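## Task

Rotate the three dice until their upward faces total 8, with each die lying flat and resting entirely within the mat.

## Robot and tools

ROBOT. Two six-joint UR7e-type arms, left_arm and right_arm. Each carries a parallel two-finger gripper that opens to 50 mm. Base positions in the scene frame: left_arm (+0.071, +0.375, +0.013) m, right_arm (-0.029, -0.332, +0.013) m, both turned only slightly about z. A camera stand sits behind the arms. Loose objects may get an occasional small shove from outside.

FRAME. All poses, velocities and offsets use the scene frame. Its origin is at table-top height, halfway between the nominal bases. +z points up, +x points out over the table, and +y points toward left_arm. Left and right in camera images do not match the arm names. Rotation offsets turn the gripper about its own Hand target position.

GRIPPER GEOMETRY. Fingers extend along the gripper's +z axis and close along its x axis. end_effector_position is the midpoint between the pads; the fingertips lie 17.5 mm past it. A camera block sticks out about 10 cm on the gripper's -y side and rotates with it.

execute_actions(actions, cameras). actions is a list of actions. Each action is a table of at most 15 rows, one row per 1/30 s step; a short table repeats its final row. Every row has 18 numbers in [-1, 1], always for both arms, in this order: left dx, dy, dz, rx, ry, rz, left gripper position, force_limit, speed, then the same nine for the right arm. The six pose numbers are offsets, not poses: each row counts from that arm's Hand target as it was when the action began, not from the previous row. So sending the same offset again moves the arm further. Scale: 1.0 = 0.6 m for dx, dy, dz, and 1.0 = 180 degrees for rx, ry, rz, which together form one rotation vector. Six zeros asks the arm to hold or return to its Hand target. The three gripper numbers are absolute settings. position: +1 fully open (50 mm), about -0.65 pads meet, -1 closes until an object stops the fingers. force_limit: -1 about 20 N per pad, 0 about 102 N, +1 about 185 N. speed: -1 is 20 mm/s, 0 is 85 mm/s, +1 is 150 mm/s. Both start at +1. A 0 in a gripper slot is a real command, so to leave a gripper alone, repeat its last three numbers. cameras: list of names, ["all"], or []; images arrive by default only when actions is empty.

move(target, speed, blend, stop_force, zero, blocking, cameras). target is one 18-number row laid out as above, or a list of up to 15 such rows. Every row is an offset from the Hand targets at the start of the move, same scale. The gripper follows a straight path at top speed speed in m/s (0.002 to 3.6, default 0.25; rotation up to twice that in rad/s), one value or one per target. blend (m) rounds corners between listed targets; 0 stops at each. stop_force (N, 3 to 120) ends an arm's path when its wrist sensor feels that much push against its motion; use it, moving slowly, for approaching the table or a die. Leave it out when pulling away from something being pressed. Do not rely on it while the gripper rotates. zero (true default) re-zeroes the force before the move. blocking=false returns after about 0.5 s, but not with stop_force. In a list, give every row the same gripper numbers. Moves do not avoid obstacles or the other arm. The result adds a move: line naming how it ended (done, off_target, moving, held, fault) and any limits (paced: pose clipped; held: steps withheld).

wait(seconds 0 to 10, cameras): lets time pass with commands held. stop(cameras): brakes a running move; the fingers keep moving. zoom_image(camera, region [x0, y0, x1, y1] in pixels, at most 504 by 504) enlarges part of the newest image of that camera. zero_wrist_force(arm) zeroes that arm's force sensor without motion. read_manual(section) only gives licence text. finished_scene(scene 1 or 2) ends the scene permanently; make no further call in that reply.

CAMERAS (672x504 each): cam_head_left, cam_head_right, cam_high, cam_low, cam_left_wrist, cam_right_wrist.

RESULTS. Each arm reports end_effector_position (m), end_effector_quat_wxyz, velocities, and Hand target: the last commanded pose after clipping, from which the next offsets count. The gripper may rest short of it; a further command, even zeros, requests it again, or send the remaining gap as an offset. Tool commands lists current gripper settings. object_status: 0 moving, 1 blocked while opening, 2 blocked while closing (a grip), 3 at requested position or pads together (usually nothing held). Opening in mm is about (250 - position_measured) x 0.202. Joint torques include the arm's own weight. Wrist force and torque are in the gripper's own axes, plus a line with the peak since the last report. Motor temperatures appear; MOTOR HOT shows from 70 °C, and at 85 °C the arm is braked for 30 to 60 s.

CONTROL NOTES. Commanded orientation is clipped to within 32 degrees of the measured one each step. Motion lags commands by roughly 0.09 to 0.22 s and fast motion overshoots. Keep paths away from an arm's own base.

AVOID. The arms are stiff: a target only slightly beyond firm contact can trigger a fault, which freezes the arm for 10 s. Faults come from about 150 N of outside force or contact torque reaching 25.4 N m at wrist joints or 136 N m at the others. Approach the table and dice slowly. Keep the arms from touching each other, and never close one gripper on the other's fingers. Do not drop dice from height, release them while moving, or let any leave the table; that fails the task. Check each die lies flat and inside the mat before finishing.

Each tool is called after ">>>" as name(argument=value, ...) on one line, values as JSON.

## Session

>>> execute_actions(actions=[])

Scene clock: 0.00 s.
left_arm: end_effector_position=(+0.6591, +0.4557, +0.1297) position_measured=3 object_status=3 end_effector_quat_wxyz=(-0.018, +0.997, -0.070, +0.032) | right_arm: end_effector_position=(+0.1955, -0.3481, +0.1165) position_measured=3 object_status=3 end_effector_quat_wxyz=(+0.029, +0.134, +0.990, +0.017)
Joint positions: left_arm=[-0.13 -1.277 1.812 -2.17 -1.533 1.605] | right_arm=[3.688 -0.719 -2.645 -1.283 1.559 -0.724]
Joint velocities: within noise
Joint torques (N m): no reading
Motor temperatures (°C): left_arm=[30 35 29 37 35 38] | right_arm=[30 31 32 40 41 36]
Wrist force (N): no reading
Wrist torque (N m): no reading
Wrist force, peak (N): no reading
Hand target: left_arm +0.6591, +0.4557, +0.1297; -0.018, +0.997, -0.070, +0.032 | right_arm +0.1955, -0.3481, +0.1165; +0.029, +0.134, +0.990, +0.017
Tool commands: left_gripper/position=+1.0 left_gripper/force_limit=+1.0 left_gripper/speed=+1.0 right_gripper/position=+1.0 right_gripper/force_limit=+1.0 right_gripper/speed=+1.0
camera_calibration:
cam_left_wrist: T_world_to_cam=[[0.987356, -0.142685, 0.0690591, -0.585294], [-0.157441, -0.933406, 0.322437, 0.498473], [0.0184533, -0.329232, -0.944069, 0.386024], [0, 0, 0, 1]] pos_world=[0.649251, 0.508856, 0.244127]
cam_right_wrist: T_world_to_cam=[[-0.971965, 0.232237, -0.0367342, 0.27965], [0.199903, 0.898468, 0.390889, 0.246331], [0.123784, 0.372588, -0.919704, 0.346668], [0, 0, 0, 1]] pos_world=[0.179656, -0.41543, 0.232816]

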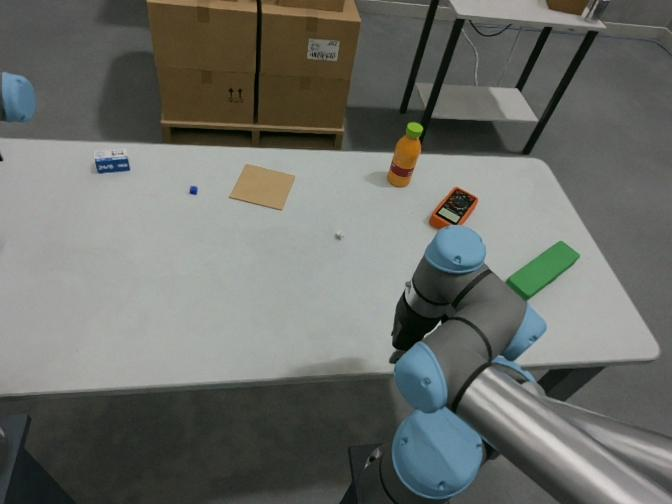

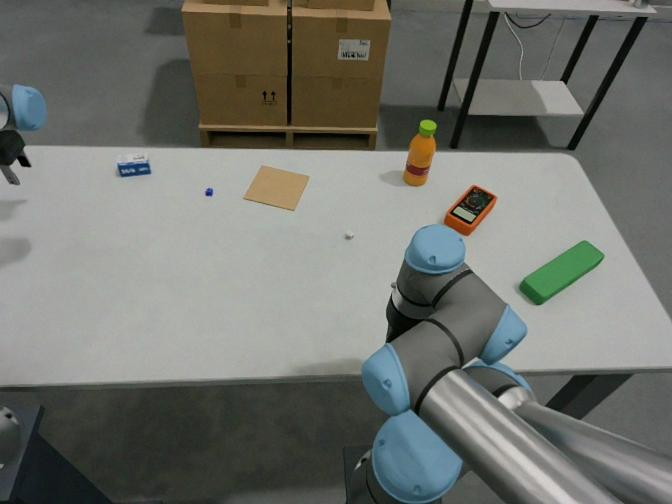

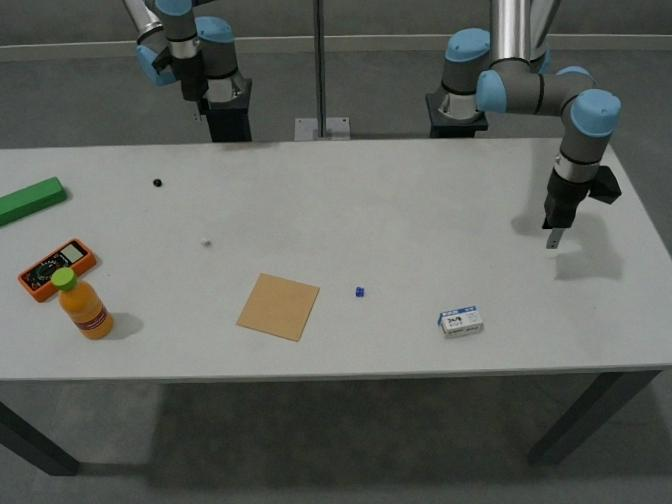

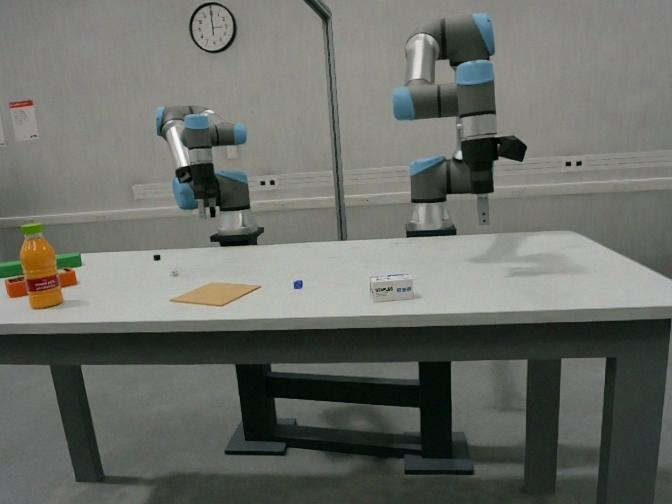

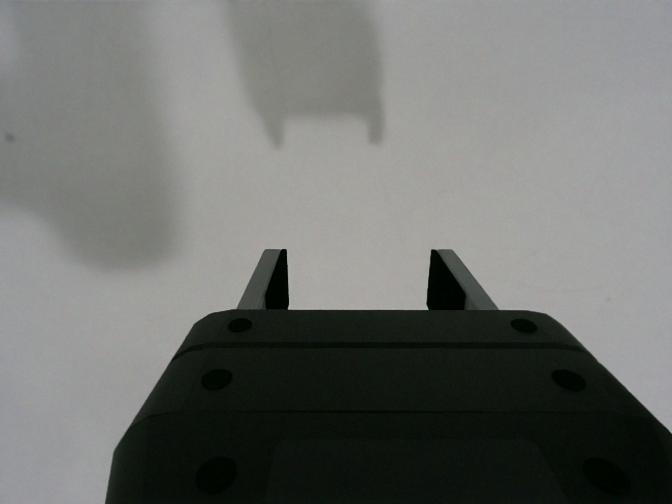

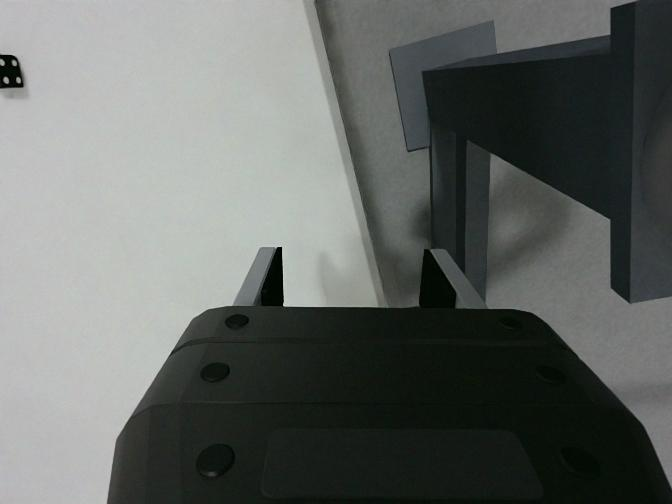

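>>> zoom_image(camera="cam_high", region=[345, 280, 375, 303])

>>> zoom_image(camera="cam_high", region=[192, 232, 222, 255])

>>> zoom_image(camera="cam_high", region=[142, 172, 172, 195])

>>> zoom_image(camera="cam_head_right", region=[195, 181, 225, 204])

>>> zoom_image(camera="cam_head_right", region=[335, 225, 365, 248])

>>> zoom_image(camera="cam_right_wrist", region=[0, 30, 80, 110])

>>> zoom_image(camera="cam_low", region=[145, 245, 185, 285])

>>> zoom_image(camera="cam_low", region=[280, 265, 320, 305])

Scaled by 16.800 from the camera's 672x504 image, which has a finer 960x720 frame.

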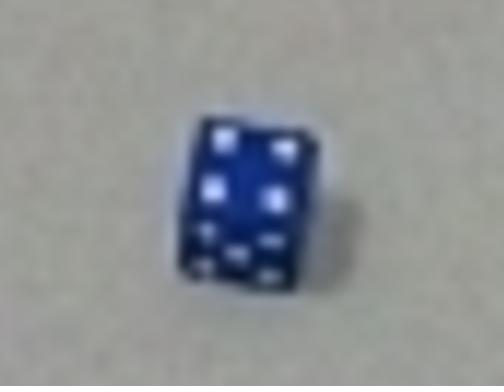

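Scaled by 16.800 from the camera's 672x504 image, which has a finer 960x720 frame.

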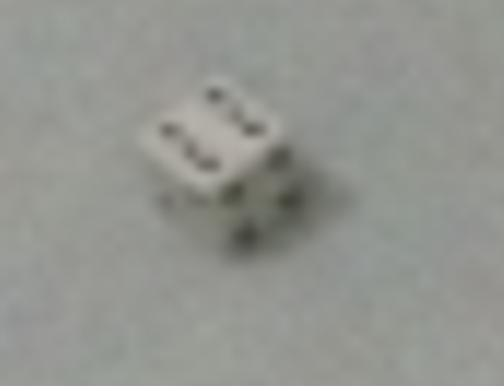

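Scaled by 16.800 from the camera's 672x504 image, which has a finer 960x720 frame.

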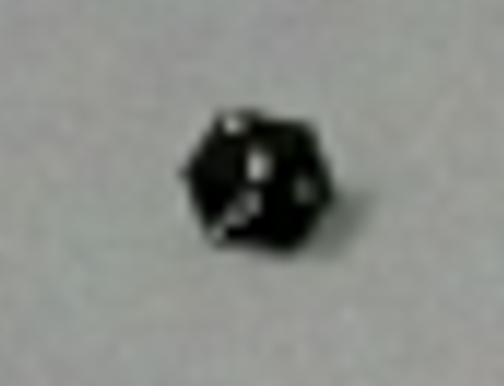

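Scaled by 16.800 from the camera's 672x504 image, which has a finer 960x720 frame.

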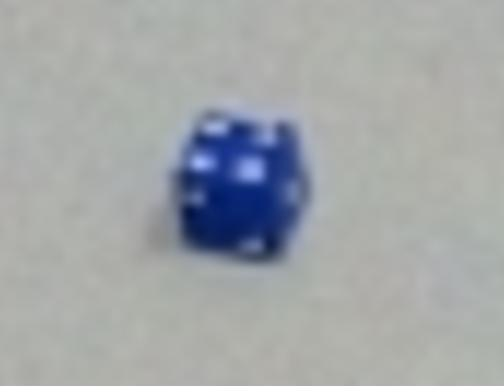

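Scaled by 16.800 from the camera's 672x504 image, which has a finer 960x720 frame.

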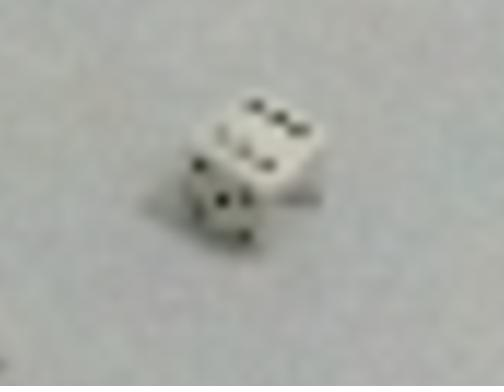

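Scaled by 6.300 from the camera's 672x504 image, which has a finer 960x720 frame.

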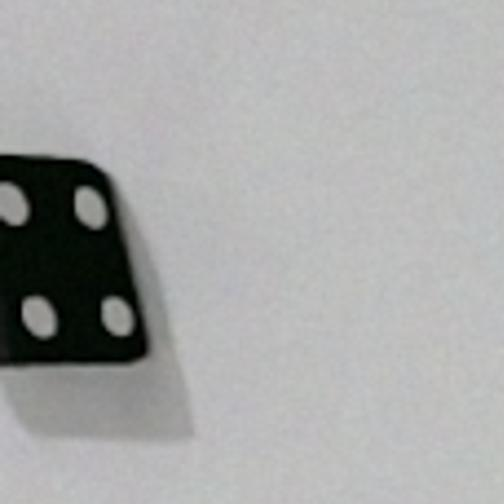

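Scaled by 12.600 from the camera's 672x504 image, which has a finer 960x720 frame.

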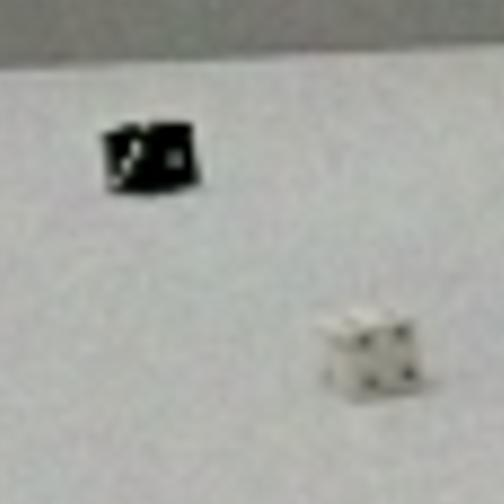

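Scaled by 12.600 from the camera's 672x504 image, which has a finer 960x720 frame.

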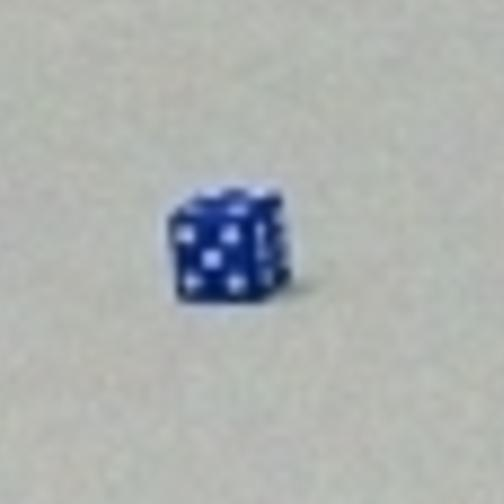

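>>> move(target=[0.068,-0.638,0.03,0,0,0,1,-1,0,0.224,-0.178,0.05,0,0,0,1,-1,0], speed=0.4, cameras=["cam_left_wrist","cam_right_wrist"])

>>> move(target=[0,0,0,0,0,0,1,-1,0,0.378,0.277,0,0,0,0,1,-1,0], speed=0.4, cameras=["cam_right_wrist"])

Scene clock: 29.10 s.
left_arm: end_effector_position=(+0.6999, +0.0730, +0.1477) position_measured=3 object_status=3 end_effector_quat_wxyz=(-0.018, +0.997, -0.070, +0.032) end_effector_velocity=(+0.001, -0.001, +0.001) end_effector_angular_velocity=(-0.002, -0.001, +0.000) | right_arm: end_effector_position=(+0.3298, -0.4548, +0.1464) position_measured=3 object_status=3 end_effector_quat_wxyz=(+0.029, +0.134, +0.990, +0.017)
Joint positions: left_arm=[-0.687 -1.059 1.433 -1.978 -1.505 1.048] | right_arm=[3.12 -1.33 -2.315 -1.006 1.596 -1.291]
Joint velocities: left_arm=[0 0.002 -0.005 0 -0.001 0] | right_arm=[within noise]
Joint torques (N m): left_arm=[-6.01 -41.99 -32.15 -3.81 -0.85 -1.49] | right_arm=[-5.22 5.45 31.17 1.43 -1.76 -0.86]
Wrist force (N): left_arm=[0.4 0.1 0.1] | right_arm=[0.3 0.1 0.3]
Wrist torque (N m): left_arm=[0.02 -0.07 -0.04] | right_arm=[0.04 -0.05 -0.03]
Wrist force, peak (N): left_arm=[1.4 4.7 -0.3] | right_arm=[1.6 1.0 0.3]
Hand target: left_arm +0.6999, +0.0729, +0.1477; -0.018, +0.997, -0.070, +0.032 | right_arm +0.3299, -0.4549, +0.1465; +0.029, +0.134, +0.990, +0.017
Off the commanded pose: left_arm 0.000 m, 0 deg | right_arm 0.000 m, 0 deg.
move: done
camera_calibration:
cam_left_wrist: T_world_to_cam=[[0.987325, -0.14287, 0.0691205, -0.681398], [-0.157636, -0.933377, 0.322424, 0.142013], [0.0184507, -0.329233, -0.944068, 0.276269], [0, 0, 0, 1]] pos_world=[0.69005, 0.126157, 0.262127]
cam_right_wrist: T_world_to_cam=[[-0.971943, 0.232342, -0.0366684, 0.43619], [0.200008, 0.89839, 0.391014, 0.303537], [0.123792, 0.37271, -0.919654, 0.397333], [0, 0, 0, 1]] pos_world=[0.314056, -0.52213, 0.262716]
Images, in order (width x height): cam_left_wrist 672x504, cam_right_wrist 672x504.

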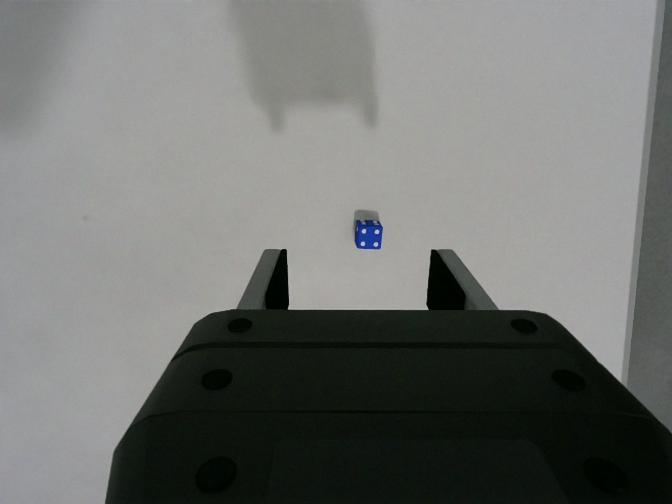

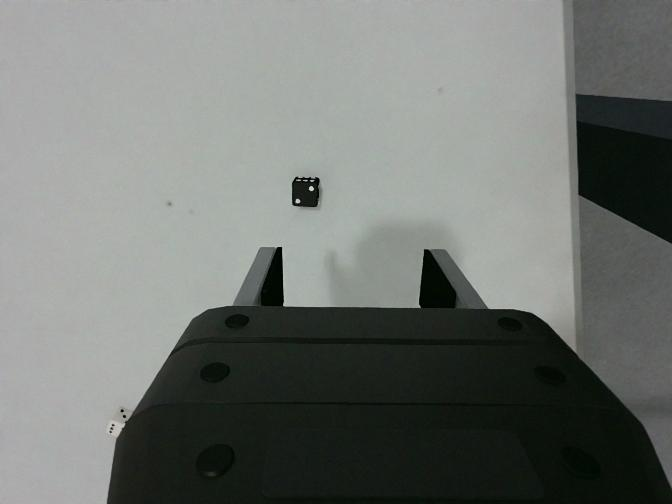

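Scene clock: 30.33 s.
left_arm: end_effector_position=(+0.6999, +0.0729, +0.1477) position_measured=3 object_status=3 end_effector_quat_wxyz=(-0.018, +0.997, -0.070, +0.032) | right_arm: end_effector_position=(+0.5566, -0.2888, +0.1464) position_measured=3 object_status=3 end_effector_quat_wxyz=(+0.029, +0.134, +0.990, +0.017) end_effector_velocity=(+0.002, +0.001, +0.001) end_effector_angular_velocity=(+0.001, -0.003, +0.000)
Joint positions: left_arm=[-0.688 -1.059 1.433 -1.978 -1.505 1.048] | right_arm=[3.409 -1.835 -1.804 -1.008 1.577 -1.003]
Joint velocities: left_arm=[within noise] | right_arm=[0 -0.002 0.005 0 0 0]
Joint torques (N m): left_arm=[-5.82 -43.28 -33.43 -0.22 -0.96 -2.58] | right_arm=[4.63 29.05 37.92 3.68 1.41 -0.22]
Wrist force (N): left_arm=[0.3 0.2 0.0] | right_arm=[0.1 0.2 -0.1]
Wrist torque (N m): left_arm=[0.05 -0.05 -0.02] | right_arm=[0.04 -0.01 0.16]
Wrist force, peak (N): left_arm=[0.7 0.0 -0.1] | right_arm=[-2.6 4.0 0.5]
Hand target: left_arm +0.6999, +0.0729, +0.1477; -0.018, +0.997, -0.070, +0.032 | right_arm +0.5567, -0.2887, +0.1465; +0.029, +0.134, +0.990, +0.017
Off the commanded pose: left_arm 0.000 m, 0 deg | right_arm 0.000 m, 0 deg.
move: done
camera_calibration:
cam_right_wrist: T_world_to_cam=[[-0.971965, 0.232237, -0.0367342, 0.618051], [0.199903, 0.898468, 0.390889, 0.109159], [0.123784, 0.372588, -0.919704, 0.307362], [0, 0, 0, 1]] pos_world=[0.540856, -0.35613, 0.262716]
Images, in order (width x height): cam_right_wrist 672x504.

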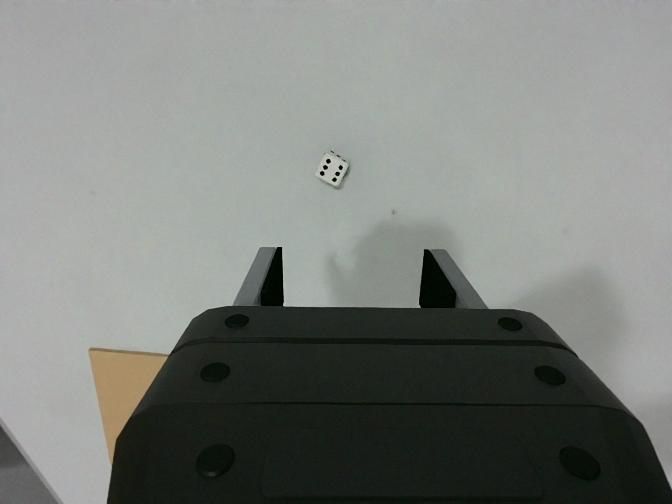

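>>> move(target=[[0.0257,-0.0472,-0.12,-0.0099,0.021,0,1,-1,0,-0.335,-0.2897,-0.12,-0.0082,0.0197,0,1,-1,0]], speed=0.4, cameras=["cam_left_wrist","cam_right_wrist"])

>>> move(target=[[0,0,-0.079,0,0,0,1,-1,0,0,0,-0.077,0,0,0,1,-1,0],[0,0,-0.0941,0,0,0,1,-1,0,0,0,-0.092,0,0,0,1,-1,0]], speed=[0.12,0.01], stop_force=5, cameras=["cam_left_wrist","cam_right_wrist"])

Scene clock: 50.57 s.
left_arm: end_effector_position=(+0.7154, +0.0446, +0.0758) position_measured=3 object_status=3 end_effector_quat_wxyz=(+0.000, +0.998, -0.070, +0.001) | right_arm: end_effector_position=(+0.3558, -0.4625, +0.0745) position_measured=3 object_status=3 end_effector_quat_wxyz=(+0.000, +0.134, +0.991, +0.000)
Joint positions: left_arm=[-0.682 -0.909 1.373 -2.036 -1.57 1.052] | right_arm=[3.116 -1.563 -2.326 -0.824 1.571 -1.295]
Joint torques (N m): left_arm=[1.46 -53.33 -18.34 -0.01 1.36 1.28] | right_arm=[-9.95 21.84 15.14 2.72 1.62 -2.02]
Wrist force (N): left_arm=[0.3 -0.1 0.1] | right_arm=[0.2 0.0 0.4]
Wrist torque (N m): left_arm=[-0.02 -0.07 -0.04] | right_arm=[0.02 -0.04 -0.02]
Wrist force, peak (N): left_arm=[0.5 0.5 1.3] | right_arm=[-2.1 3.8 -0.9]
Hand target: left_arm +0.7153, +0.0446, +0.0757; +0.000, +0.998, -0.070, +0.001 | right_arm +0.3557, -0.4625, +0.0745; +0.000, +0.134, +0.991, +0.000
Off the commanded pose: left_arm 0.000 m, 0 deg | right_arm 0.000 m, 0 deg.
move: done
camera_calibration:
cam_left_wrist: T_world_to_cam=[[0.989899, -0.141525, 0.00838085, -0.692989], [-0.134981, -0.922747, 0.360996, 0.121471], [-0.0433567, -0.358481, -0.93253, 0.243371], [0, 0, 0, 1]] pos_world=[0.712938, 0.101255, 0.188908]
cam_right_wrist: T_world_to_cam=[[-0.972527, 0.232137, 0.0174271, 0.456613], [0.223095, 0.908029, 0.35456, 0.332277], [0.0664821, 0.348707, -0.934871, 0.341316], [0, 0, 0, 1]] pos_world=[0.347247, -0.526733, 0.193316]
Images, in order (width x height): cam_left_wrist 672x504, cam_right_wrist 672x504.

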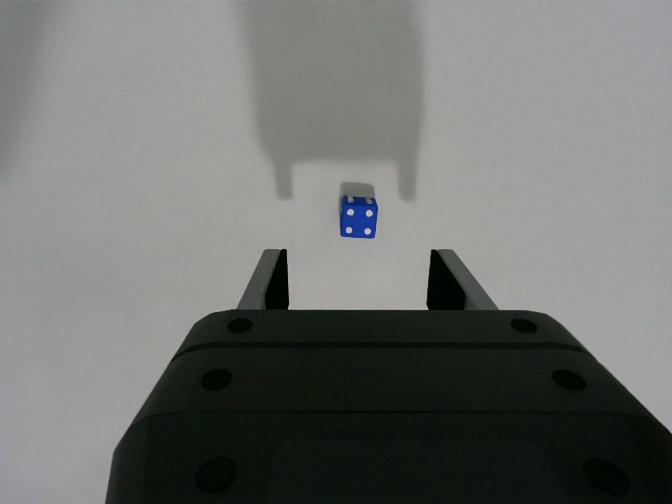

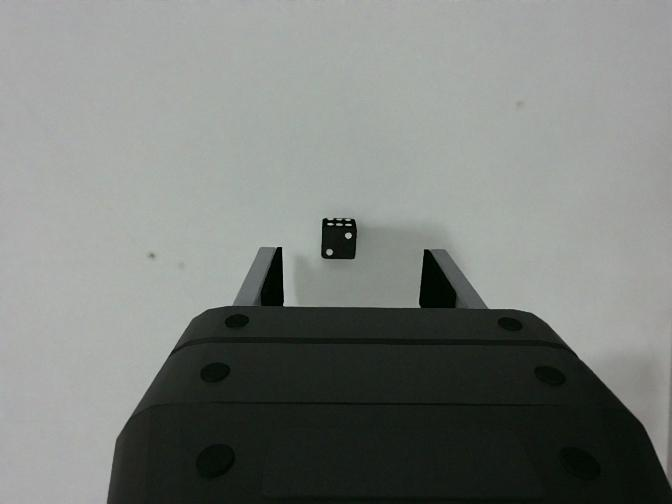

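Scene clock: 53.03 s.
left_arm: end_effector_position=(+0.7153, +0.0446, +0.0192) position_measured=3 object_status=3 end_effector_quat_wxyz=(+0.000, +0.998, -0.070, +0.001) | right_arm: end_effector_position=(+0.3557, -0.4625, +0.0192) position_measured=3 object_status=3 end_effector_quat_wxyz=(+0.000, +0.134, +0.991, +0.000)
Joint positions: left_arm=[-0.682 -0.841 1.418 -2.148 -1.57 1.052] | right_arm=[3.116 -1.701 -2.387 -0.625 1.571 -1.295]
Joint torques (N m): left_arm=[-2.35 -63.35 -28.36 -0.05 0.28 -2.41] | right_arm=[-8.56 28.95 24.98 1.17 1.58 -2.29]
Wrist force (N): left_arm=[0.4 0.0 0.1] | right_arm=[0.0 0.1 0.1]
Wrist torque (N m): left_arm=[0.00 -0.07 -0.04] | right_arm=[0.03 0.01 0.01]
Wrist force, peak (N): left_arm=[0.1 0.1 2.2] | right_arm=[0.2 0.2 2.1]
Hand target: left_arm +0.7153, +0.0446, +0.0192; +0.000, +0.998, -0.070, +0.001 | right_arm +0.3557, -0.4625, +0.0193; +0.000, +0.134, +0.991, +0.000
Off the commanded pose: left_arm 0.000 m, 0 deg | right_arm 0.000 m, 0 deg.
move: done
camera_calibration:
cam_left_wrist: T_world_to_cam=[[0.98991, -0.141461, 0.00823542, -0.69251], [-0.134872, -0.922792, 0.360923, 0.141804], [-0.0434568, -0.358392, -0.932559, 0.190749], [0, 0, 0, 1]] pos_world=[0.712937, 0.101256, 0.132408]
cam_right_wrist: T_world_to_cam=[[-0.972555, 0.232015, 0.0174837, 0.457441], [0.223002, 0.908059, 0.35454, 0.352049], [0.0663823, 0.348708, -0.934878, 0.289695], [0, 0, 0, 1]] pos_world=[0.347148, -0.526833, 0.138016]
Images, in order (width x height): cam_left_wrist 672x504, cam_right_wrist 672x504.

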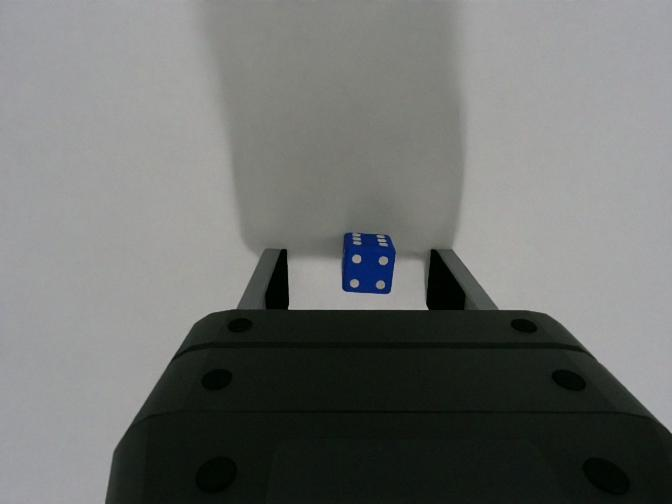

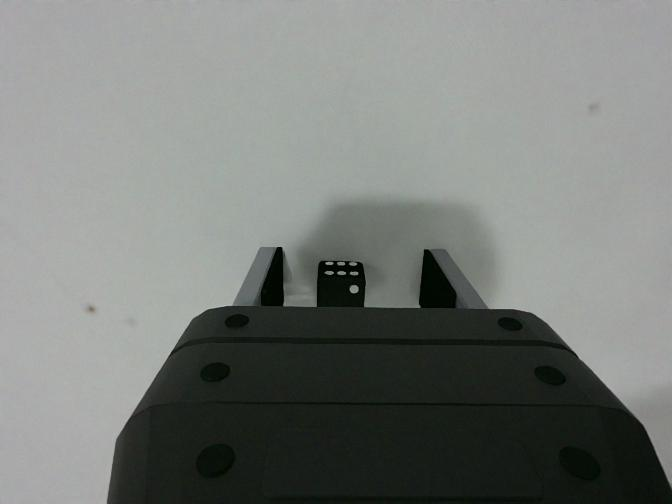

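>>> move(target=[[0,0,0,0,0,0,-1,-0.7,-1,0,-0.008,0,0,0,0,1,-1,0]], speed=0.1)

>>> move(target=[[0,0,0,0,0,0,-1,-0.7,-1,0,0,0,0,0,0,-1,-0.7,-1],[0,0,0.15,0,0,0,-1,-0.7,-1,0,0,0.15,0,0,0,-1,-0.7,-1],[0.0578,-0.2327,0.15,0,0,0,-1,-0.7,-1,0.37,0.2,0.15,0,0,0,-1,-0.7,-1]], speed=[0.1,0.25,0.4], blend=[0,0.03,0], cameras=["cam_left_wrist","cam_right_wrist","cam_high"])

Scene clock: 59.53 s.
left_arm: end_effector_position=(+0.7153, +0.0446, +0.0192) position_measured=174 object_status=0 end_effector_quat_wxyz=(+0.000, +0.998, -0.070, +0.001) | right_arm: end_effector_position=(+0.3557, -0.4673, +0.0193) position_measured=3 object_status=3 end_effector_quat_wxyz=(+0.000, +0.134, +0.991, +0.000)
Joint positions: left_arm=[-0.682 -0.841 1.418 -2.148 -1.57 1.052] | right_arm=[3.104 -1.704 -2.383 -0.626 1.571 -1.308]
Joint torques (N m): left_arm=[-3.11 -64.6 -29.19 -0.23 -0.47 -2.41] | right_arm=[8.6 23.67 15.21 2.69 -0.04 1.96]
Wrist force (N): left_arm=[0.2 0.1 0.0] | right_arm=[0.0 0.2 0.0]
Wrist torque (N m): left_arm=[0.02 -0.05 -0.05] | right_arm=[0.05 0.00 0.16]
Wrist force, peak (N): left_arm=[0.6 0.0 0.0] | right_arm=[0.3 0.3 0.5]
Hand target: left_arm +0.7153, +0.0446, +0.0192; +0.000, +0.998, -0.070, +0.001 | right_arm +0.3557, -0.4673, +0.0193; +0.000, +0.134, +0.991, +0.000
Off the commanded pose: left_arm 0.000 m, 0 deg | right_arm 0.000 m, 0 deg.
move: done

Scene clock: 63.00 s.
left_arm: end_effector_position=(+0.7500, -0.0950, +0.1092) position_measured=174 object_status=2 end_effector_quat_wxyz=(+0.000, +0.998, -0.070, +0.001) | right_arm: end_effector_position=(+0.5776, -0.3474, +0.1092) position_measured=174 object_status=2 end_effector_quat_wxyz=(+0.000, +0.134, +0.991, +0.000) end_effector_velocity=(+0.002, +0.001, +0.000) end_effector_angular_velocity=(+0.001, -0.002, +0.000)
Joint positions: left_arm=[-0.79 -0.681 0.872 -1.763 -1.57 0.944] | right_arm=[3.305 -1.947 -1.735 -1.03 1.571 -1.106]
Joint velocities: left_arm=[within noise] | right_arm=[0 -0.003 0.005 0.001 0 0]
Joint torques (N m): left_arm=[-0.34 -57.87 -36.51 -3.66 -1.16 2.29] | right_arm=[1.67 31.6 34.72 2.71 1.52 -0.94]
Wrist force (N): left_arm=[0.3 0.1 0.0] | right_arm=[0.1 0.2 0.5]
Wrist torque (N m): left_arm=[0.02 -0.07 -0.04] | right_arm=[0.04 -0.03 0.17]
Wrist force, peak (N): left_arm=[0.1 0.1 3.8] | right_arm=[-2.7 3.5 0.1]
Hand target: left_arm +0.7500, -0.0950, +0.1092; +0.000, +0.998, -0.070, +0.001 | right_arm +0.5777, -0.3473, +0.1093; +0.000, +0.134, +0.991, +0.000
Off the commanded pose: left_arm 0.000 m, 0 deg | right_arm 0.000 m, 0 deg.
move: done
camera_calibration:
cam_left_wrist: T_world_to_cam=[[0.98991, -0.141461, 0.00823541, -0.747335], [-0.134872, -0.922792, 0.360923, -0.0147284], [-0.0434568, -0.358392, -0.932559, 0.226192], [0, 0, 0, 1]] pos_world=[0.747637, -0.0382444, 0.222408]
cam_right_wrist: T_world_to_cam=[[-0.97257, 0.231961, 0.0173585, 0.644964], [0.222906, 0.908075, 0.354561, 0.166103], [0.0664814, 0.348705, -0.934872, 0.318873], [0, 0, 0, 1]] pos_world=[0.569048, -0.411633, 0.228016]
Images, in order (width x height): cam_high 672x504, cam_left_wrist 672x504, cam_right_wrist 672x504.

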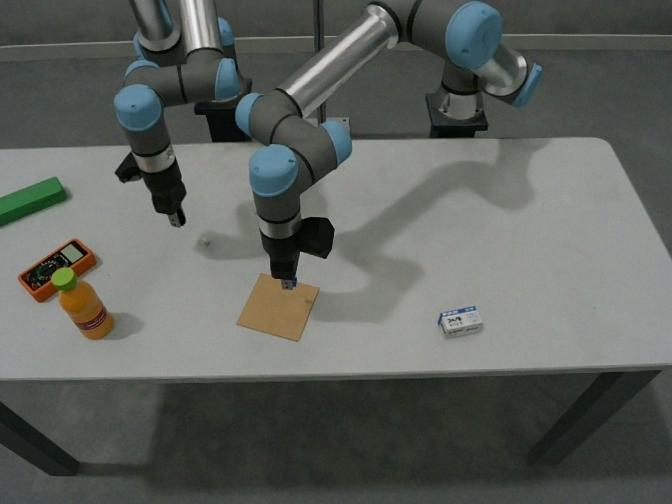

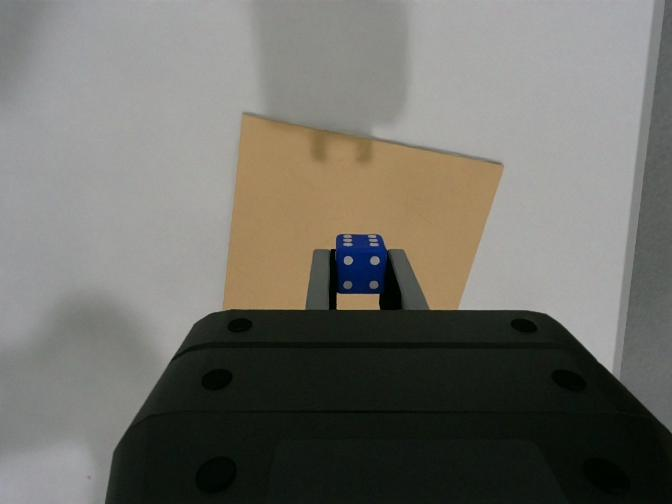

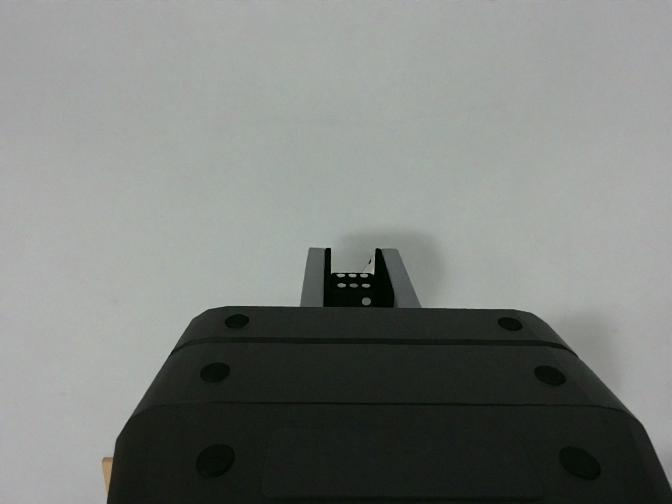

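>>> move(target=[[0,0,-0.135,0,0,0,-1,-0.7,-1,0,0,0,0,0,0,-1,-0.7,-1],[0,0,-0.153,0,0,0,-1,-0.7,-1,0,0,0,0,0,0,-1,-0.7,-1]], speed=[0.2,0.008], stop_force=4)

>>> move(target=[[0,0,0,0,0,0,0.2,-0.7,-1,0,0,0,0,0,0,-1,-0.7,-1],[0,0,0.18,0,0,0,0.2,-0.7,-1,0,0,0,0,0,0,-1,-0.7,-1],[-0.1,0.45,0.2,0,0,0,0.2,-0.7,-1,0.229,0.312,0,0,0,0,-1,-0.7,-1]], speed=[0.1,0.25,0.4], blend=[0,0.02,0], cameras=["cam_left_wrist","cam_right_wrist","cam_high"])

Scene clock: 68.77 s.
left_arm: end_effector_position=(+0.7500, -0.0950, +0.0232) position_measured=174 object_status=2 end_effector_quat_wxyz=(+0.000, +0.998, -0.070, +0.001) | right_arm: end_effector_position=(+0.5777, -0.3473, +0.1093) position_measured=174 object_status=2 end_effector_quat_wxyz=(+0.000, +0.134, +0.991, +0.000)
Joint positions: left_arm=[-0.79 -0.612 0.969 -1.929 -1.57 0.944] | right_arm=[3.305 -1.948 -1.735 -1.031 1.571 -1.106]
Joint torques (N m): left_arm=[2.53 -68.38 -31.03 0.49 1.15 2.07] | right_arm=[5.16 31.65 34.32 1.24 1.6 1.63]
Wrist force (N): left_arm=[0.9 0.4 -6.0] | right_arm=[0.3 -0.1 0.3]
Wrist torque (N m): left_arm=[0.08 -0.05 -0.03] | right_arm=[-0.01 -0.07 0.16]
Wrist force, peak (N): left_arm=[-3.0 -1.0 -11.8] | right_arm=[0.3 0.3 0.5]
Hand target: left_arm +0.7500, -0.0950, +0.0233; +0.000, +0.998, -0.070, +0.001 (not the last commanded pose) | right_arm +0.5777, -0.3473, +0.1093; +0.000, +0.134, +0.991, +0.000
Off the commanded pose: left_arm 0.006 m, 0 deg | right_arm 0.000 m, 0 deg.
move: contact (left_arm); path passed 1 of 2 targets

Scene clock: 71.20 s.
left_arm: end_effector_position=(+0.6900, +0.1749, +0.1432) position_measured=123 object_status=3 end_effector_quat_wxyz=(+0.000, +0.998, -0.070, +0.001) | right_arm: end_effector_position=(+0.7151, -0.1602, +0.1093) position_measured=174 object_status=2 end_effector_quat_wxyz=(+0.000, +0.134, +0.991, +0.000)
Joint positions: left_arm=[-0.542 -1.138 1.554 -1.988 -1.57 1.192] | right_arm=[3.511 -2.293 -1.175 -1.245 1.571 -0.9]
Joint torques (N m): left_arm=[6.46 -54.57 -18.93 -0.74 -1.08 2.04] | right_arm=[4.94 46.52 36.29 1.27 1.67 -0.26]
Wrist force (N): left_arm=[0.2 0.2 0.2] | right_arm=[-0.1 -0.1 0.4]
Wrist torque (N m): left_arm=[0.04 -0.06 0.05] | right_arm=[-0.01 0.00 0.17]
Wrist force, peak (N): left_arm=[0.9 0.3 -5.5] | right_arm=[-1.0 3.8 0.3]
Hand target: left_arm +0.6900, +0.1750, +0.1433; +0.000, +0.998, -0.070, +0.001 | right_arm +0.7151, -0.1601, +0.1093; +0.000, +0.134, +0.991, +0.000
Off the commanded pose: left_arm 0.000 m, 0 deg | right_arm 0.000 m, 0 deg.
move: done
camera_calibration:
cam_left_wrist: T_world_to_cam=[[0.989923, -0.141369, 0.00820083, -0.650076], [-0.134774, -0.922806, 0.360923, 0.213813], [-0.0434555, -0.358391, -0.93256, 0.351985], [0, 0, 0, 1]] pos_world=[0.687638, 0.231555, 0.256408]
cam_right_wrist: T_world_to_cam=[[-0.972566, 0.231984, 0.0172889, 0.735287], [0.222897, 0.908036, 0.354667, -0.0345635], [0.066578, 0.34879, -0.934833, 0.244396], [0, 0, 0, 1]] pos_world=[0.706548, -0.224433, 0.228016]
Images, in order (width x height): cam_high 672x504, cam_left_wrist 672x504, cam_right_wrist 672x504.

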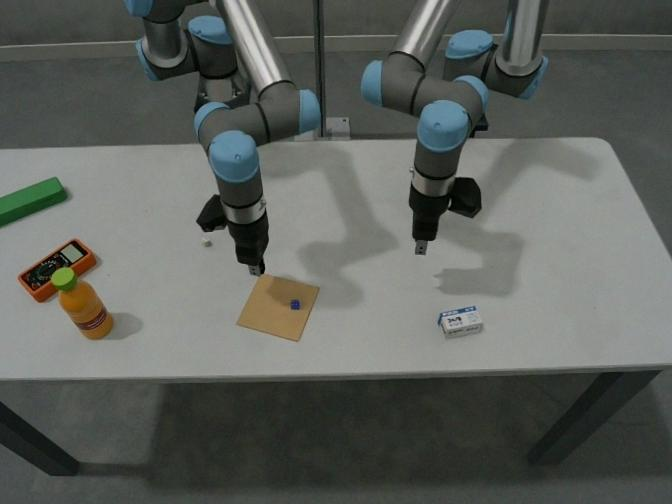

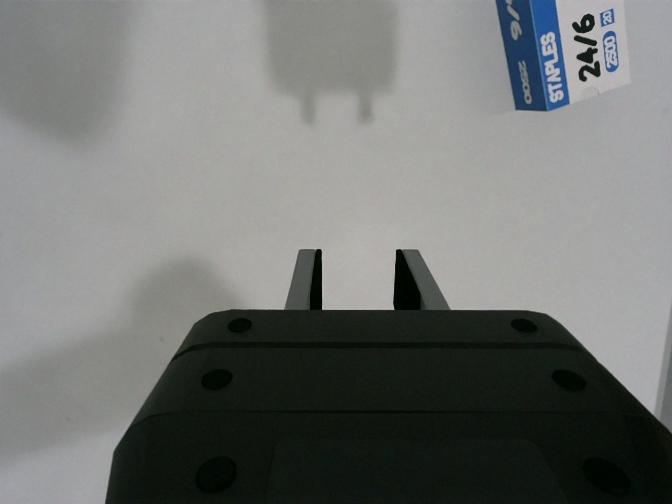

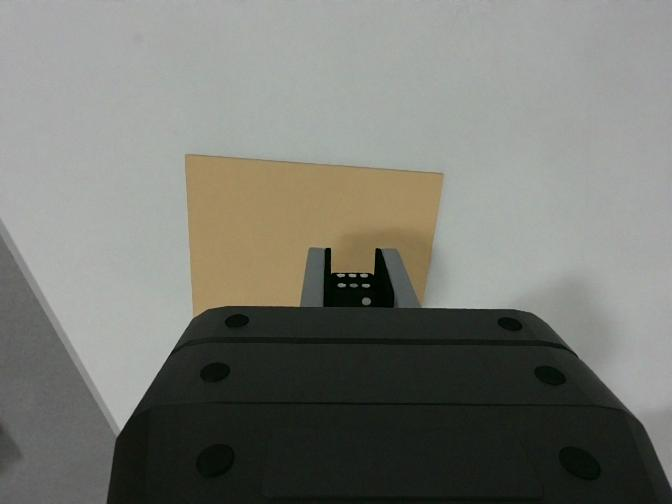

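>>> move(target=[[0,0,0,0,0,0,0.2,-0.7,-1,0,0,-0.078,0,0,0,-1,-0.7,-1],[0,0,0,0,0,0,0.2,-0.7,-1,0,0,-0.096,0,0,0,-1,-0.7,-1]], speed=[0.2,0.008], stop_force=4)

>>> move(target=[[0,0,0,0,0,0,0.2,-0.7,-1,0,0,0,0,0,0,0.2,-0.7,-1],[0,0,0,0,0,0,0.2,-0.7,-1,0,0,0.1,0,0,0,0.2,-0.7,-1],[0,0,0,0,0,0,0.2,-0.7,-1,-0.2517,-0.253,0.11,0,0,0.3806,0.2,-0.7,-1]], speed=[0.1,0.25,0.4], blend=[0,0.02,0], cameras=["cam_right_wrist","cam_high"])

Scene clock: 81.30 s.
left_arm: end_effector_position=(+0.6900, +0.1750, +0.1433) position_measured=123 object_status=3 end_effector_quat_wxyz=(+0.000, +0.998, -0.070, +0.001) | right_arm: end_effector_position=(+0.7151, -0.1601, +0.0516) position_measured=174 object_status=2 end_effector_quat_wxyz=(+0.000, +0.134, +0.991, +0.000)
Joint positions: left_arm=[-0.542 -1.138 1.554 -1.988 -1.57 1.192] | right_arm=[3.511 -2.347 -1.236 -1.13 1.571 -0.9]
Joint torques (N m): left_arm=[6.29 -53.61 -19.42 -4.8 -1.02 2.63] | right_arm=[-5.72 59.62 31.26 1.04 -1.87 -1.96]
Wrist force (N): left_arm=[0.2 0.4 0.5] | right_arm=[-0.1 -0.1 0.4]
Wrist torque (N m): left_arm=[0.06 -0.06 0.02] | right_arm=[0.00 0.00 0.17]
Wrist force, peak (N): left_arm=[0.5 0.5 0.7] | right_arm=[0.1 0.0 3.4]
Hand target: left_arm +0.6900, +0.1750, +0.1433; +0.000, +0.998, -0.070, +0.001 | right_arm +0.7151, -0.1601, +0.0517; +0.000, +0.134, +0.991, +0.000
Off the commanded pose: left_arm 0.000 m, 0 deg | right_arm 0.000 m, 0 deg.
move: done

Scene clock: 84.30 s.
left_arm: end_effector_position=(+0.6900, +0.1750, +0.1433) position_measured=123 object_status=3 end_effector_quat_wxyz=(+0.000, +0.998, -0.070, +0.001) | right_arm: end_effector_position=(+0.5641, -0.3119, +0.1177) position_measured=123 object_status=3 end_effector_quat_wxyz=(+0.000, -0.447, +0.895, +0.000) end_effector_velocity=(+0.000, -0.001, +0.000) end_effector_angular_velocity=(-0.001, +0.000, +0.005)
Joint positions: left_arm=[-0.542 -1.138 1.554 -1.988 -1.57 1.192] | right_arm=[3.37 -1.909 -1.766 -1.038 1.57 -2.237]
Joint velocities: left_arm=[within noise] | right_arm=[-0.001 0.001 0 -0.001 0 -0.006]
Joint torques (N m): left_arm=[6.66 -53.75 -19.52 -4.78 -0.93 2.47] | right_arm=[6.47 38.33 24.73 1.21 0.86 -2.47]
Wrist force (N): left_arm=[0.4 0.4 0.5] | right_arm=[-0.1 0.2 0.1]
Wrist torque (N m): left_arm=[0.05 -0.08 0.02] | right_arm=[0.04 0.00 0.05]
Wrist force, peak (N): left_arm=[0.2 0.5 0.6] | right_arm=[0.1 0.0 4.0]
Hand target: left_arm +0.6900, +0.1750, +0.1433; +0.000, +0.998, -0.070, +0.001 | right_arm +0.5641, -0.3119, +0.1177; +0.000, -0.447, +0.894, +0.000
Off the commanded pose: left_arm 0.000 m, 0 deg | right_arm 0.000 m, 0 deg.
move: done
camera_calibration:
cam_right_wrist: T_world_to_cam=[[-0.572402, -0.819788, 0.0174136, 0.0697029], [-0.763099, 0.540351, 0.354544, 0.575512], [-0.30006, 0.189653, -0.934877, 0.472441], [0, 0, 0, 1]] pos_world=[0.620831, -0.343437, 0.236416]
Images, in order (width x height): cam_high 672x504, cam_right_wrist 672x504.

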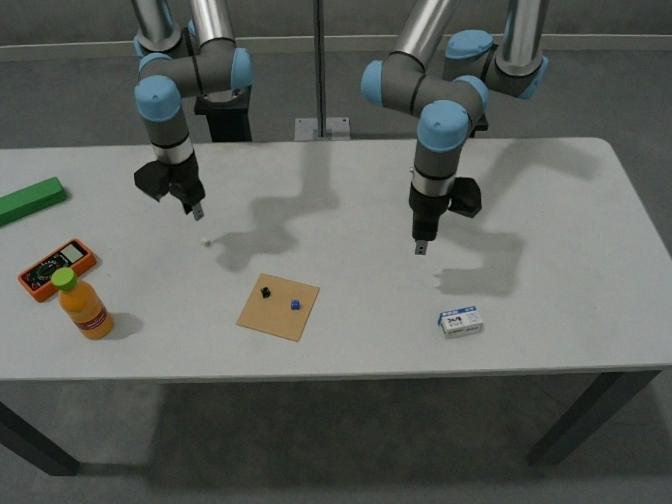

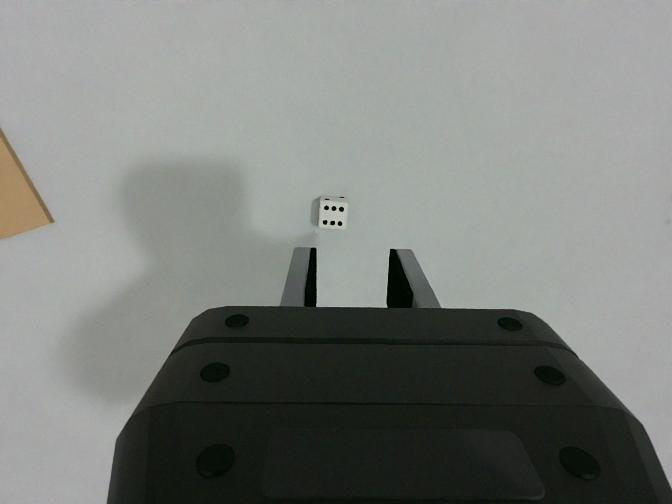

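>>> zoom_image(camera="cam_right_wrist", region=[308, 186, 358, 236])

>>> zoom_image(camera="cam_high", region=[250, 280, 310, 320])

Scaled by 10.080 from the camera's 672x504 image, which has a finer 960x720 frame.

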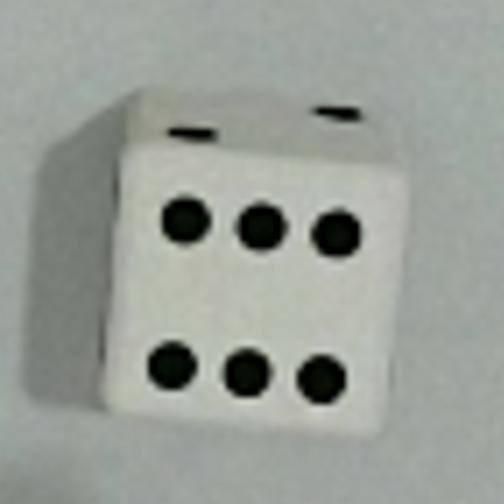

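Scaled by 8.400 from the camera's 672x504 image, which has a finer 960x720 frame.

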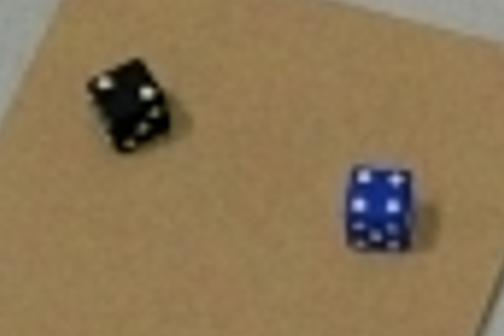

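>>> move(target=[0,0,0,0,0,0,0.2,-0.7,-1,0.0115,-0.001,-0.13,0,0,-0.022,0.6,-0.7,-1], cameras=["cam_right_wrist"])

>>> zoom_image(camera="cam_right_wrist", region=[280, 216, 400, 306])

Scene clock: 90.53 s.
left_arm: end_effector_position=(+0.6900, +0.1750, +0.1433) position_measured=123 object_status=3 end_effector_quat_wxyz=(+0.000, +0.998, -0.070, +0.001) | right_arm: end_effector_position=(+0.5709, -0.3126, +0.0397) position_measured=63 object_status=3 end_effector_quat_wxyz=(+0.000, -0.416, +0.909, +0.000)
Joint positions: left_arm=[-0.542 -1.138 1.554 -1.988 -1.57 1.192] | right_arm=[3.365 -2.032 -1.823 -0.857 1.57 -2.172]
Joint torques (N m): left_arm=[7.17 -54.06 -19.06 -4.81 -0.96 2.55] | right_arm=[-1 32.77 29.33 4.54 1.44 -1.08]
Wrist force (N): left_arm=[0.2 0.2 0.5] | right_arm=[-0.1 0.2 0.2]
Wrist torque (N m): left_arm=[0.02 -0.05 0.03] | right_arm=[0.05 0.01 0.17]
Wrist force, peak (N): left_arm=[0.5 0.3 0.8] | right_arm=[0.3 -0.2 3.0]
Hand target: left_arm +0.6900, +0.1750, +0.1433; +0.000, +0.998, -0.070, +0.001 | right_arm +0.5710, -0.3125, +0.0397; +0.000, -0.416, +0.909, +0.000
Off the commanded pose: left_arm 0.000 m, 0 deg | right_arm 0.000 m, 0 deg.
move: done
camera_calibration:
cam_right_wrist: T_world_to_cam=[[-0.627413, -0.778489, 0.0175591, 0.118752], [-0.724074, 0.591557, 0.35465, 0.60234], [-0.286479, 0.209798, -0.934834, 0.400308], [0, 0, 0, 1]] pos_world=[0.625325, -0.347856, 0.158516]
Images, in order (width x height): cam_right_wrist 672x504.

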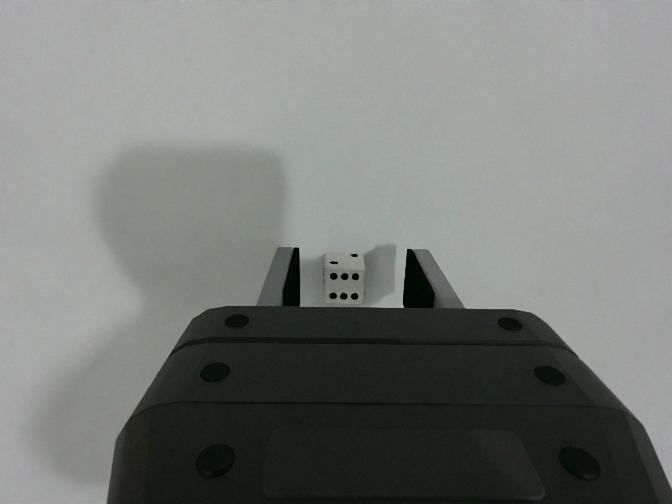

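Scaled by 4.200 from the camera's 672x504 image, which has a finer 960x720 frame.

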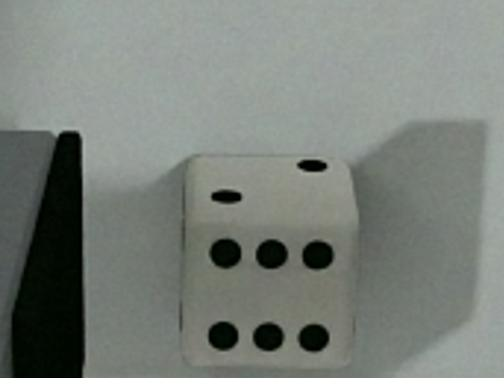

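>>> move(target=[[0,0,0,0,0,0,0.2,-0.7,-1,0.0547,-0.0372,0.0522,0.124,0.157,0,0.6,-0.7,-1],[0,0,0,0,0,0,0.2,-0.7,-1,0.0085,-0.0007,-0.0287,0.124,0.157,0,0.6,-0.7,-1]], speed=[0.2,0.03], stop_force=7, cameras=["cam_right_wrist"])

>>> zoom_image(camera="cam_right_wrist", region=[280, 216, 400, 306])

Scene clock: 105.20 s.
left_arm: end_effector_position=(+0.6900, +0.1750, +0.1433) position_measured=123 object_status=3 end_effector_quat_wxyz=(+0.000, +0.998, -0.070, +0.001) | right_arm: end_effector_position=(+0.5761, -0.3129, +0.0224) position_measured=63 object_status=3 end_effector_quat_wxyz=(-0.141, -0.396, +0.865, +0.275)
Joint positions: left_arm=[-0.542 -1.138 1.554 -1.988 -1.57 1.192] | right_arm=[3.19 -2.332 -1.356 -1.514 1.982 -2.453]
Joint torques (N m): left_arm=[6.99 -53.86 -19.8 -4.8 -1.04 2.55] | right_arm=[-8.27 53.5 33.44 1.08 -1.33 -2.16]
Wrist force (N): left_arm=[0.0 0.3 0.5] | right_arm=[0.9 -0.8 0.0]
Wrist torque (N m): left_arm=[0.04 -0.02 0.02] | right_arm=[-0.13 -0.15 0.09]
Wrist force, peak (N): left_arm=[0.6 0.5 0.7] | right_arm=[1.0 -1.4 -1.2]
Hand target: left_arm +0.6900, +0.1750, +0.1433; +0.000, +0.998, -0.070, +0.001 | right_arm +0.5761, -0.3129, +0.0224; -0.141, -0.396, +0.865, +0.275
Off the commanded pose: left_arm 0.000 m, 0 deg | right_arm 0.000 m, 0 deg.
move: done
camera_calibration:
cam_right_wrist: T_world_to_cam=[[-0.617932, -0.78598, 0.0199043, 0.114101], [-0.420325, 0.351639, 0.836467, 0.351547], [-0.664445, 0.508513, -0.547656, 0.688235], [0, 0, 0, 1]] pos_world=[0.675565, -0.383913, 0.0805872]
Images, in order (width x height): cam_right_wrist 672x504.

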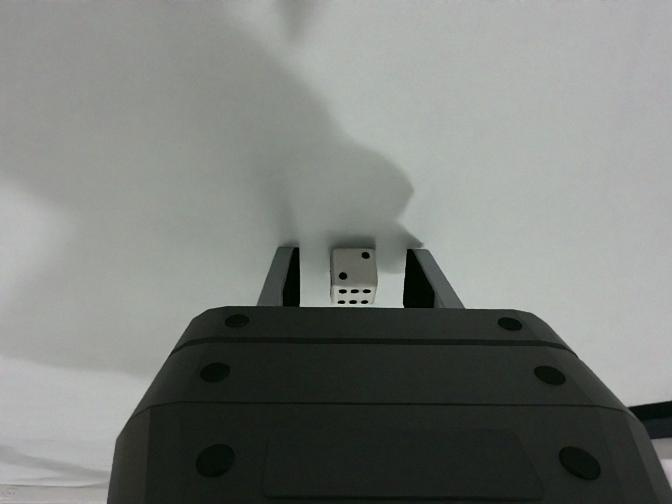

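Scaled by 4.200 from the camera's 672x504 image, which has a finer 960x720 frame.

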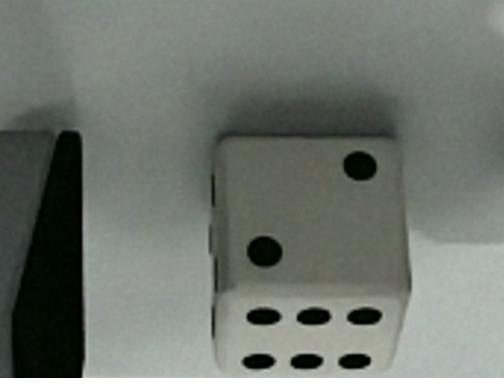

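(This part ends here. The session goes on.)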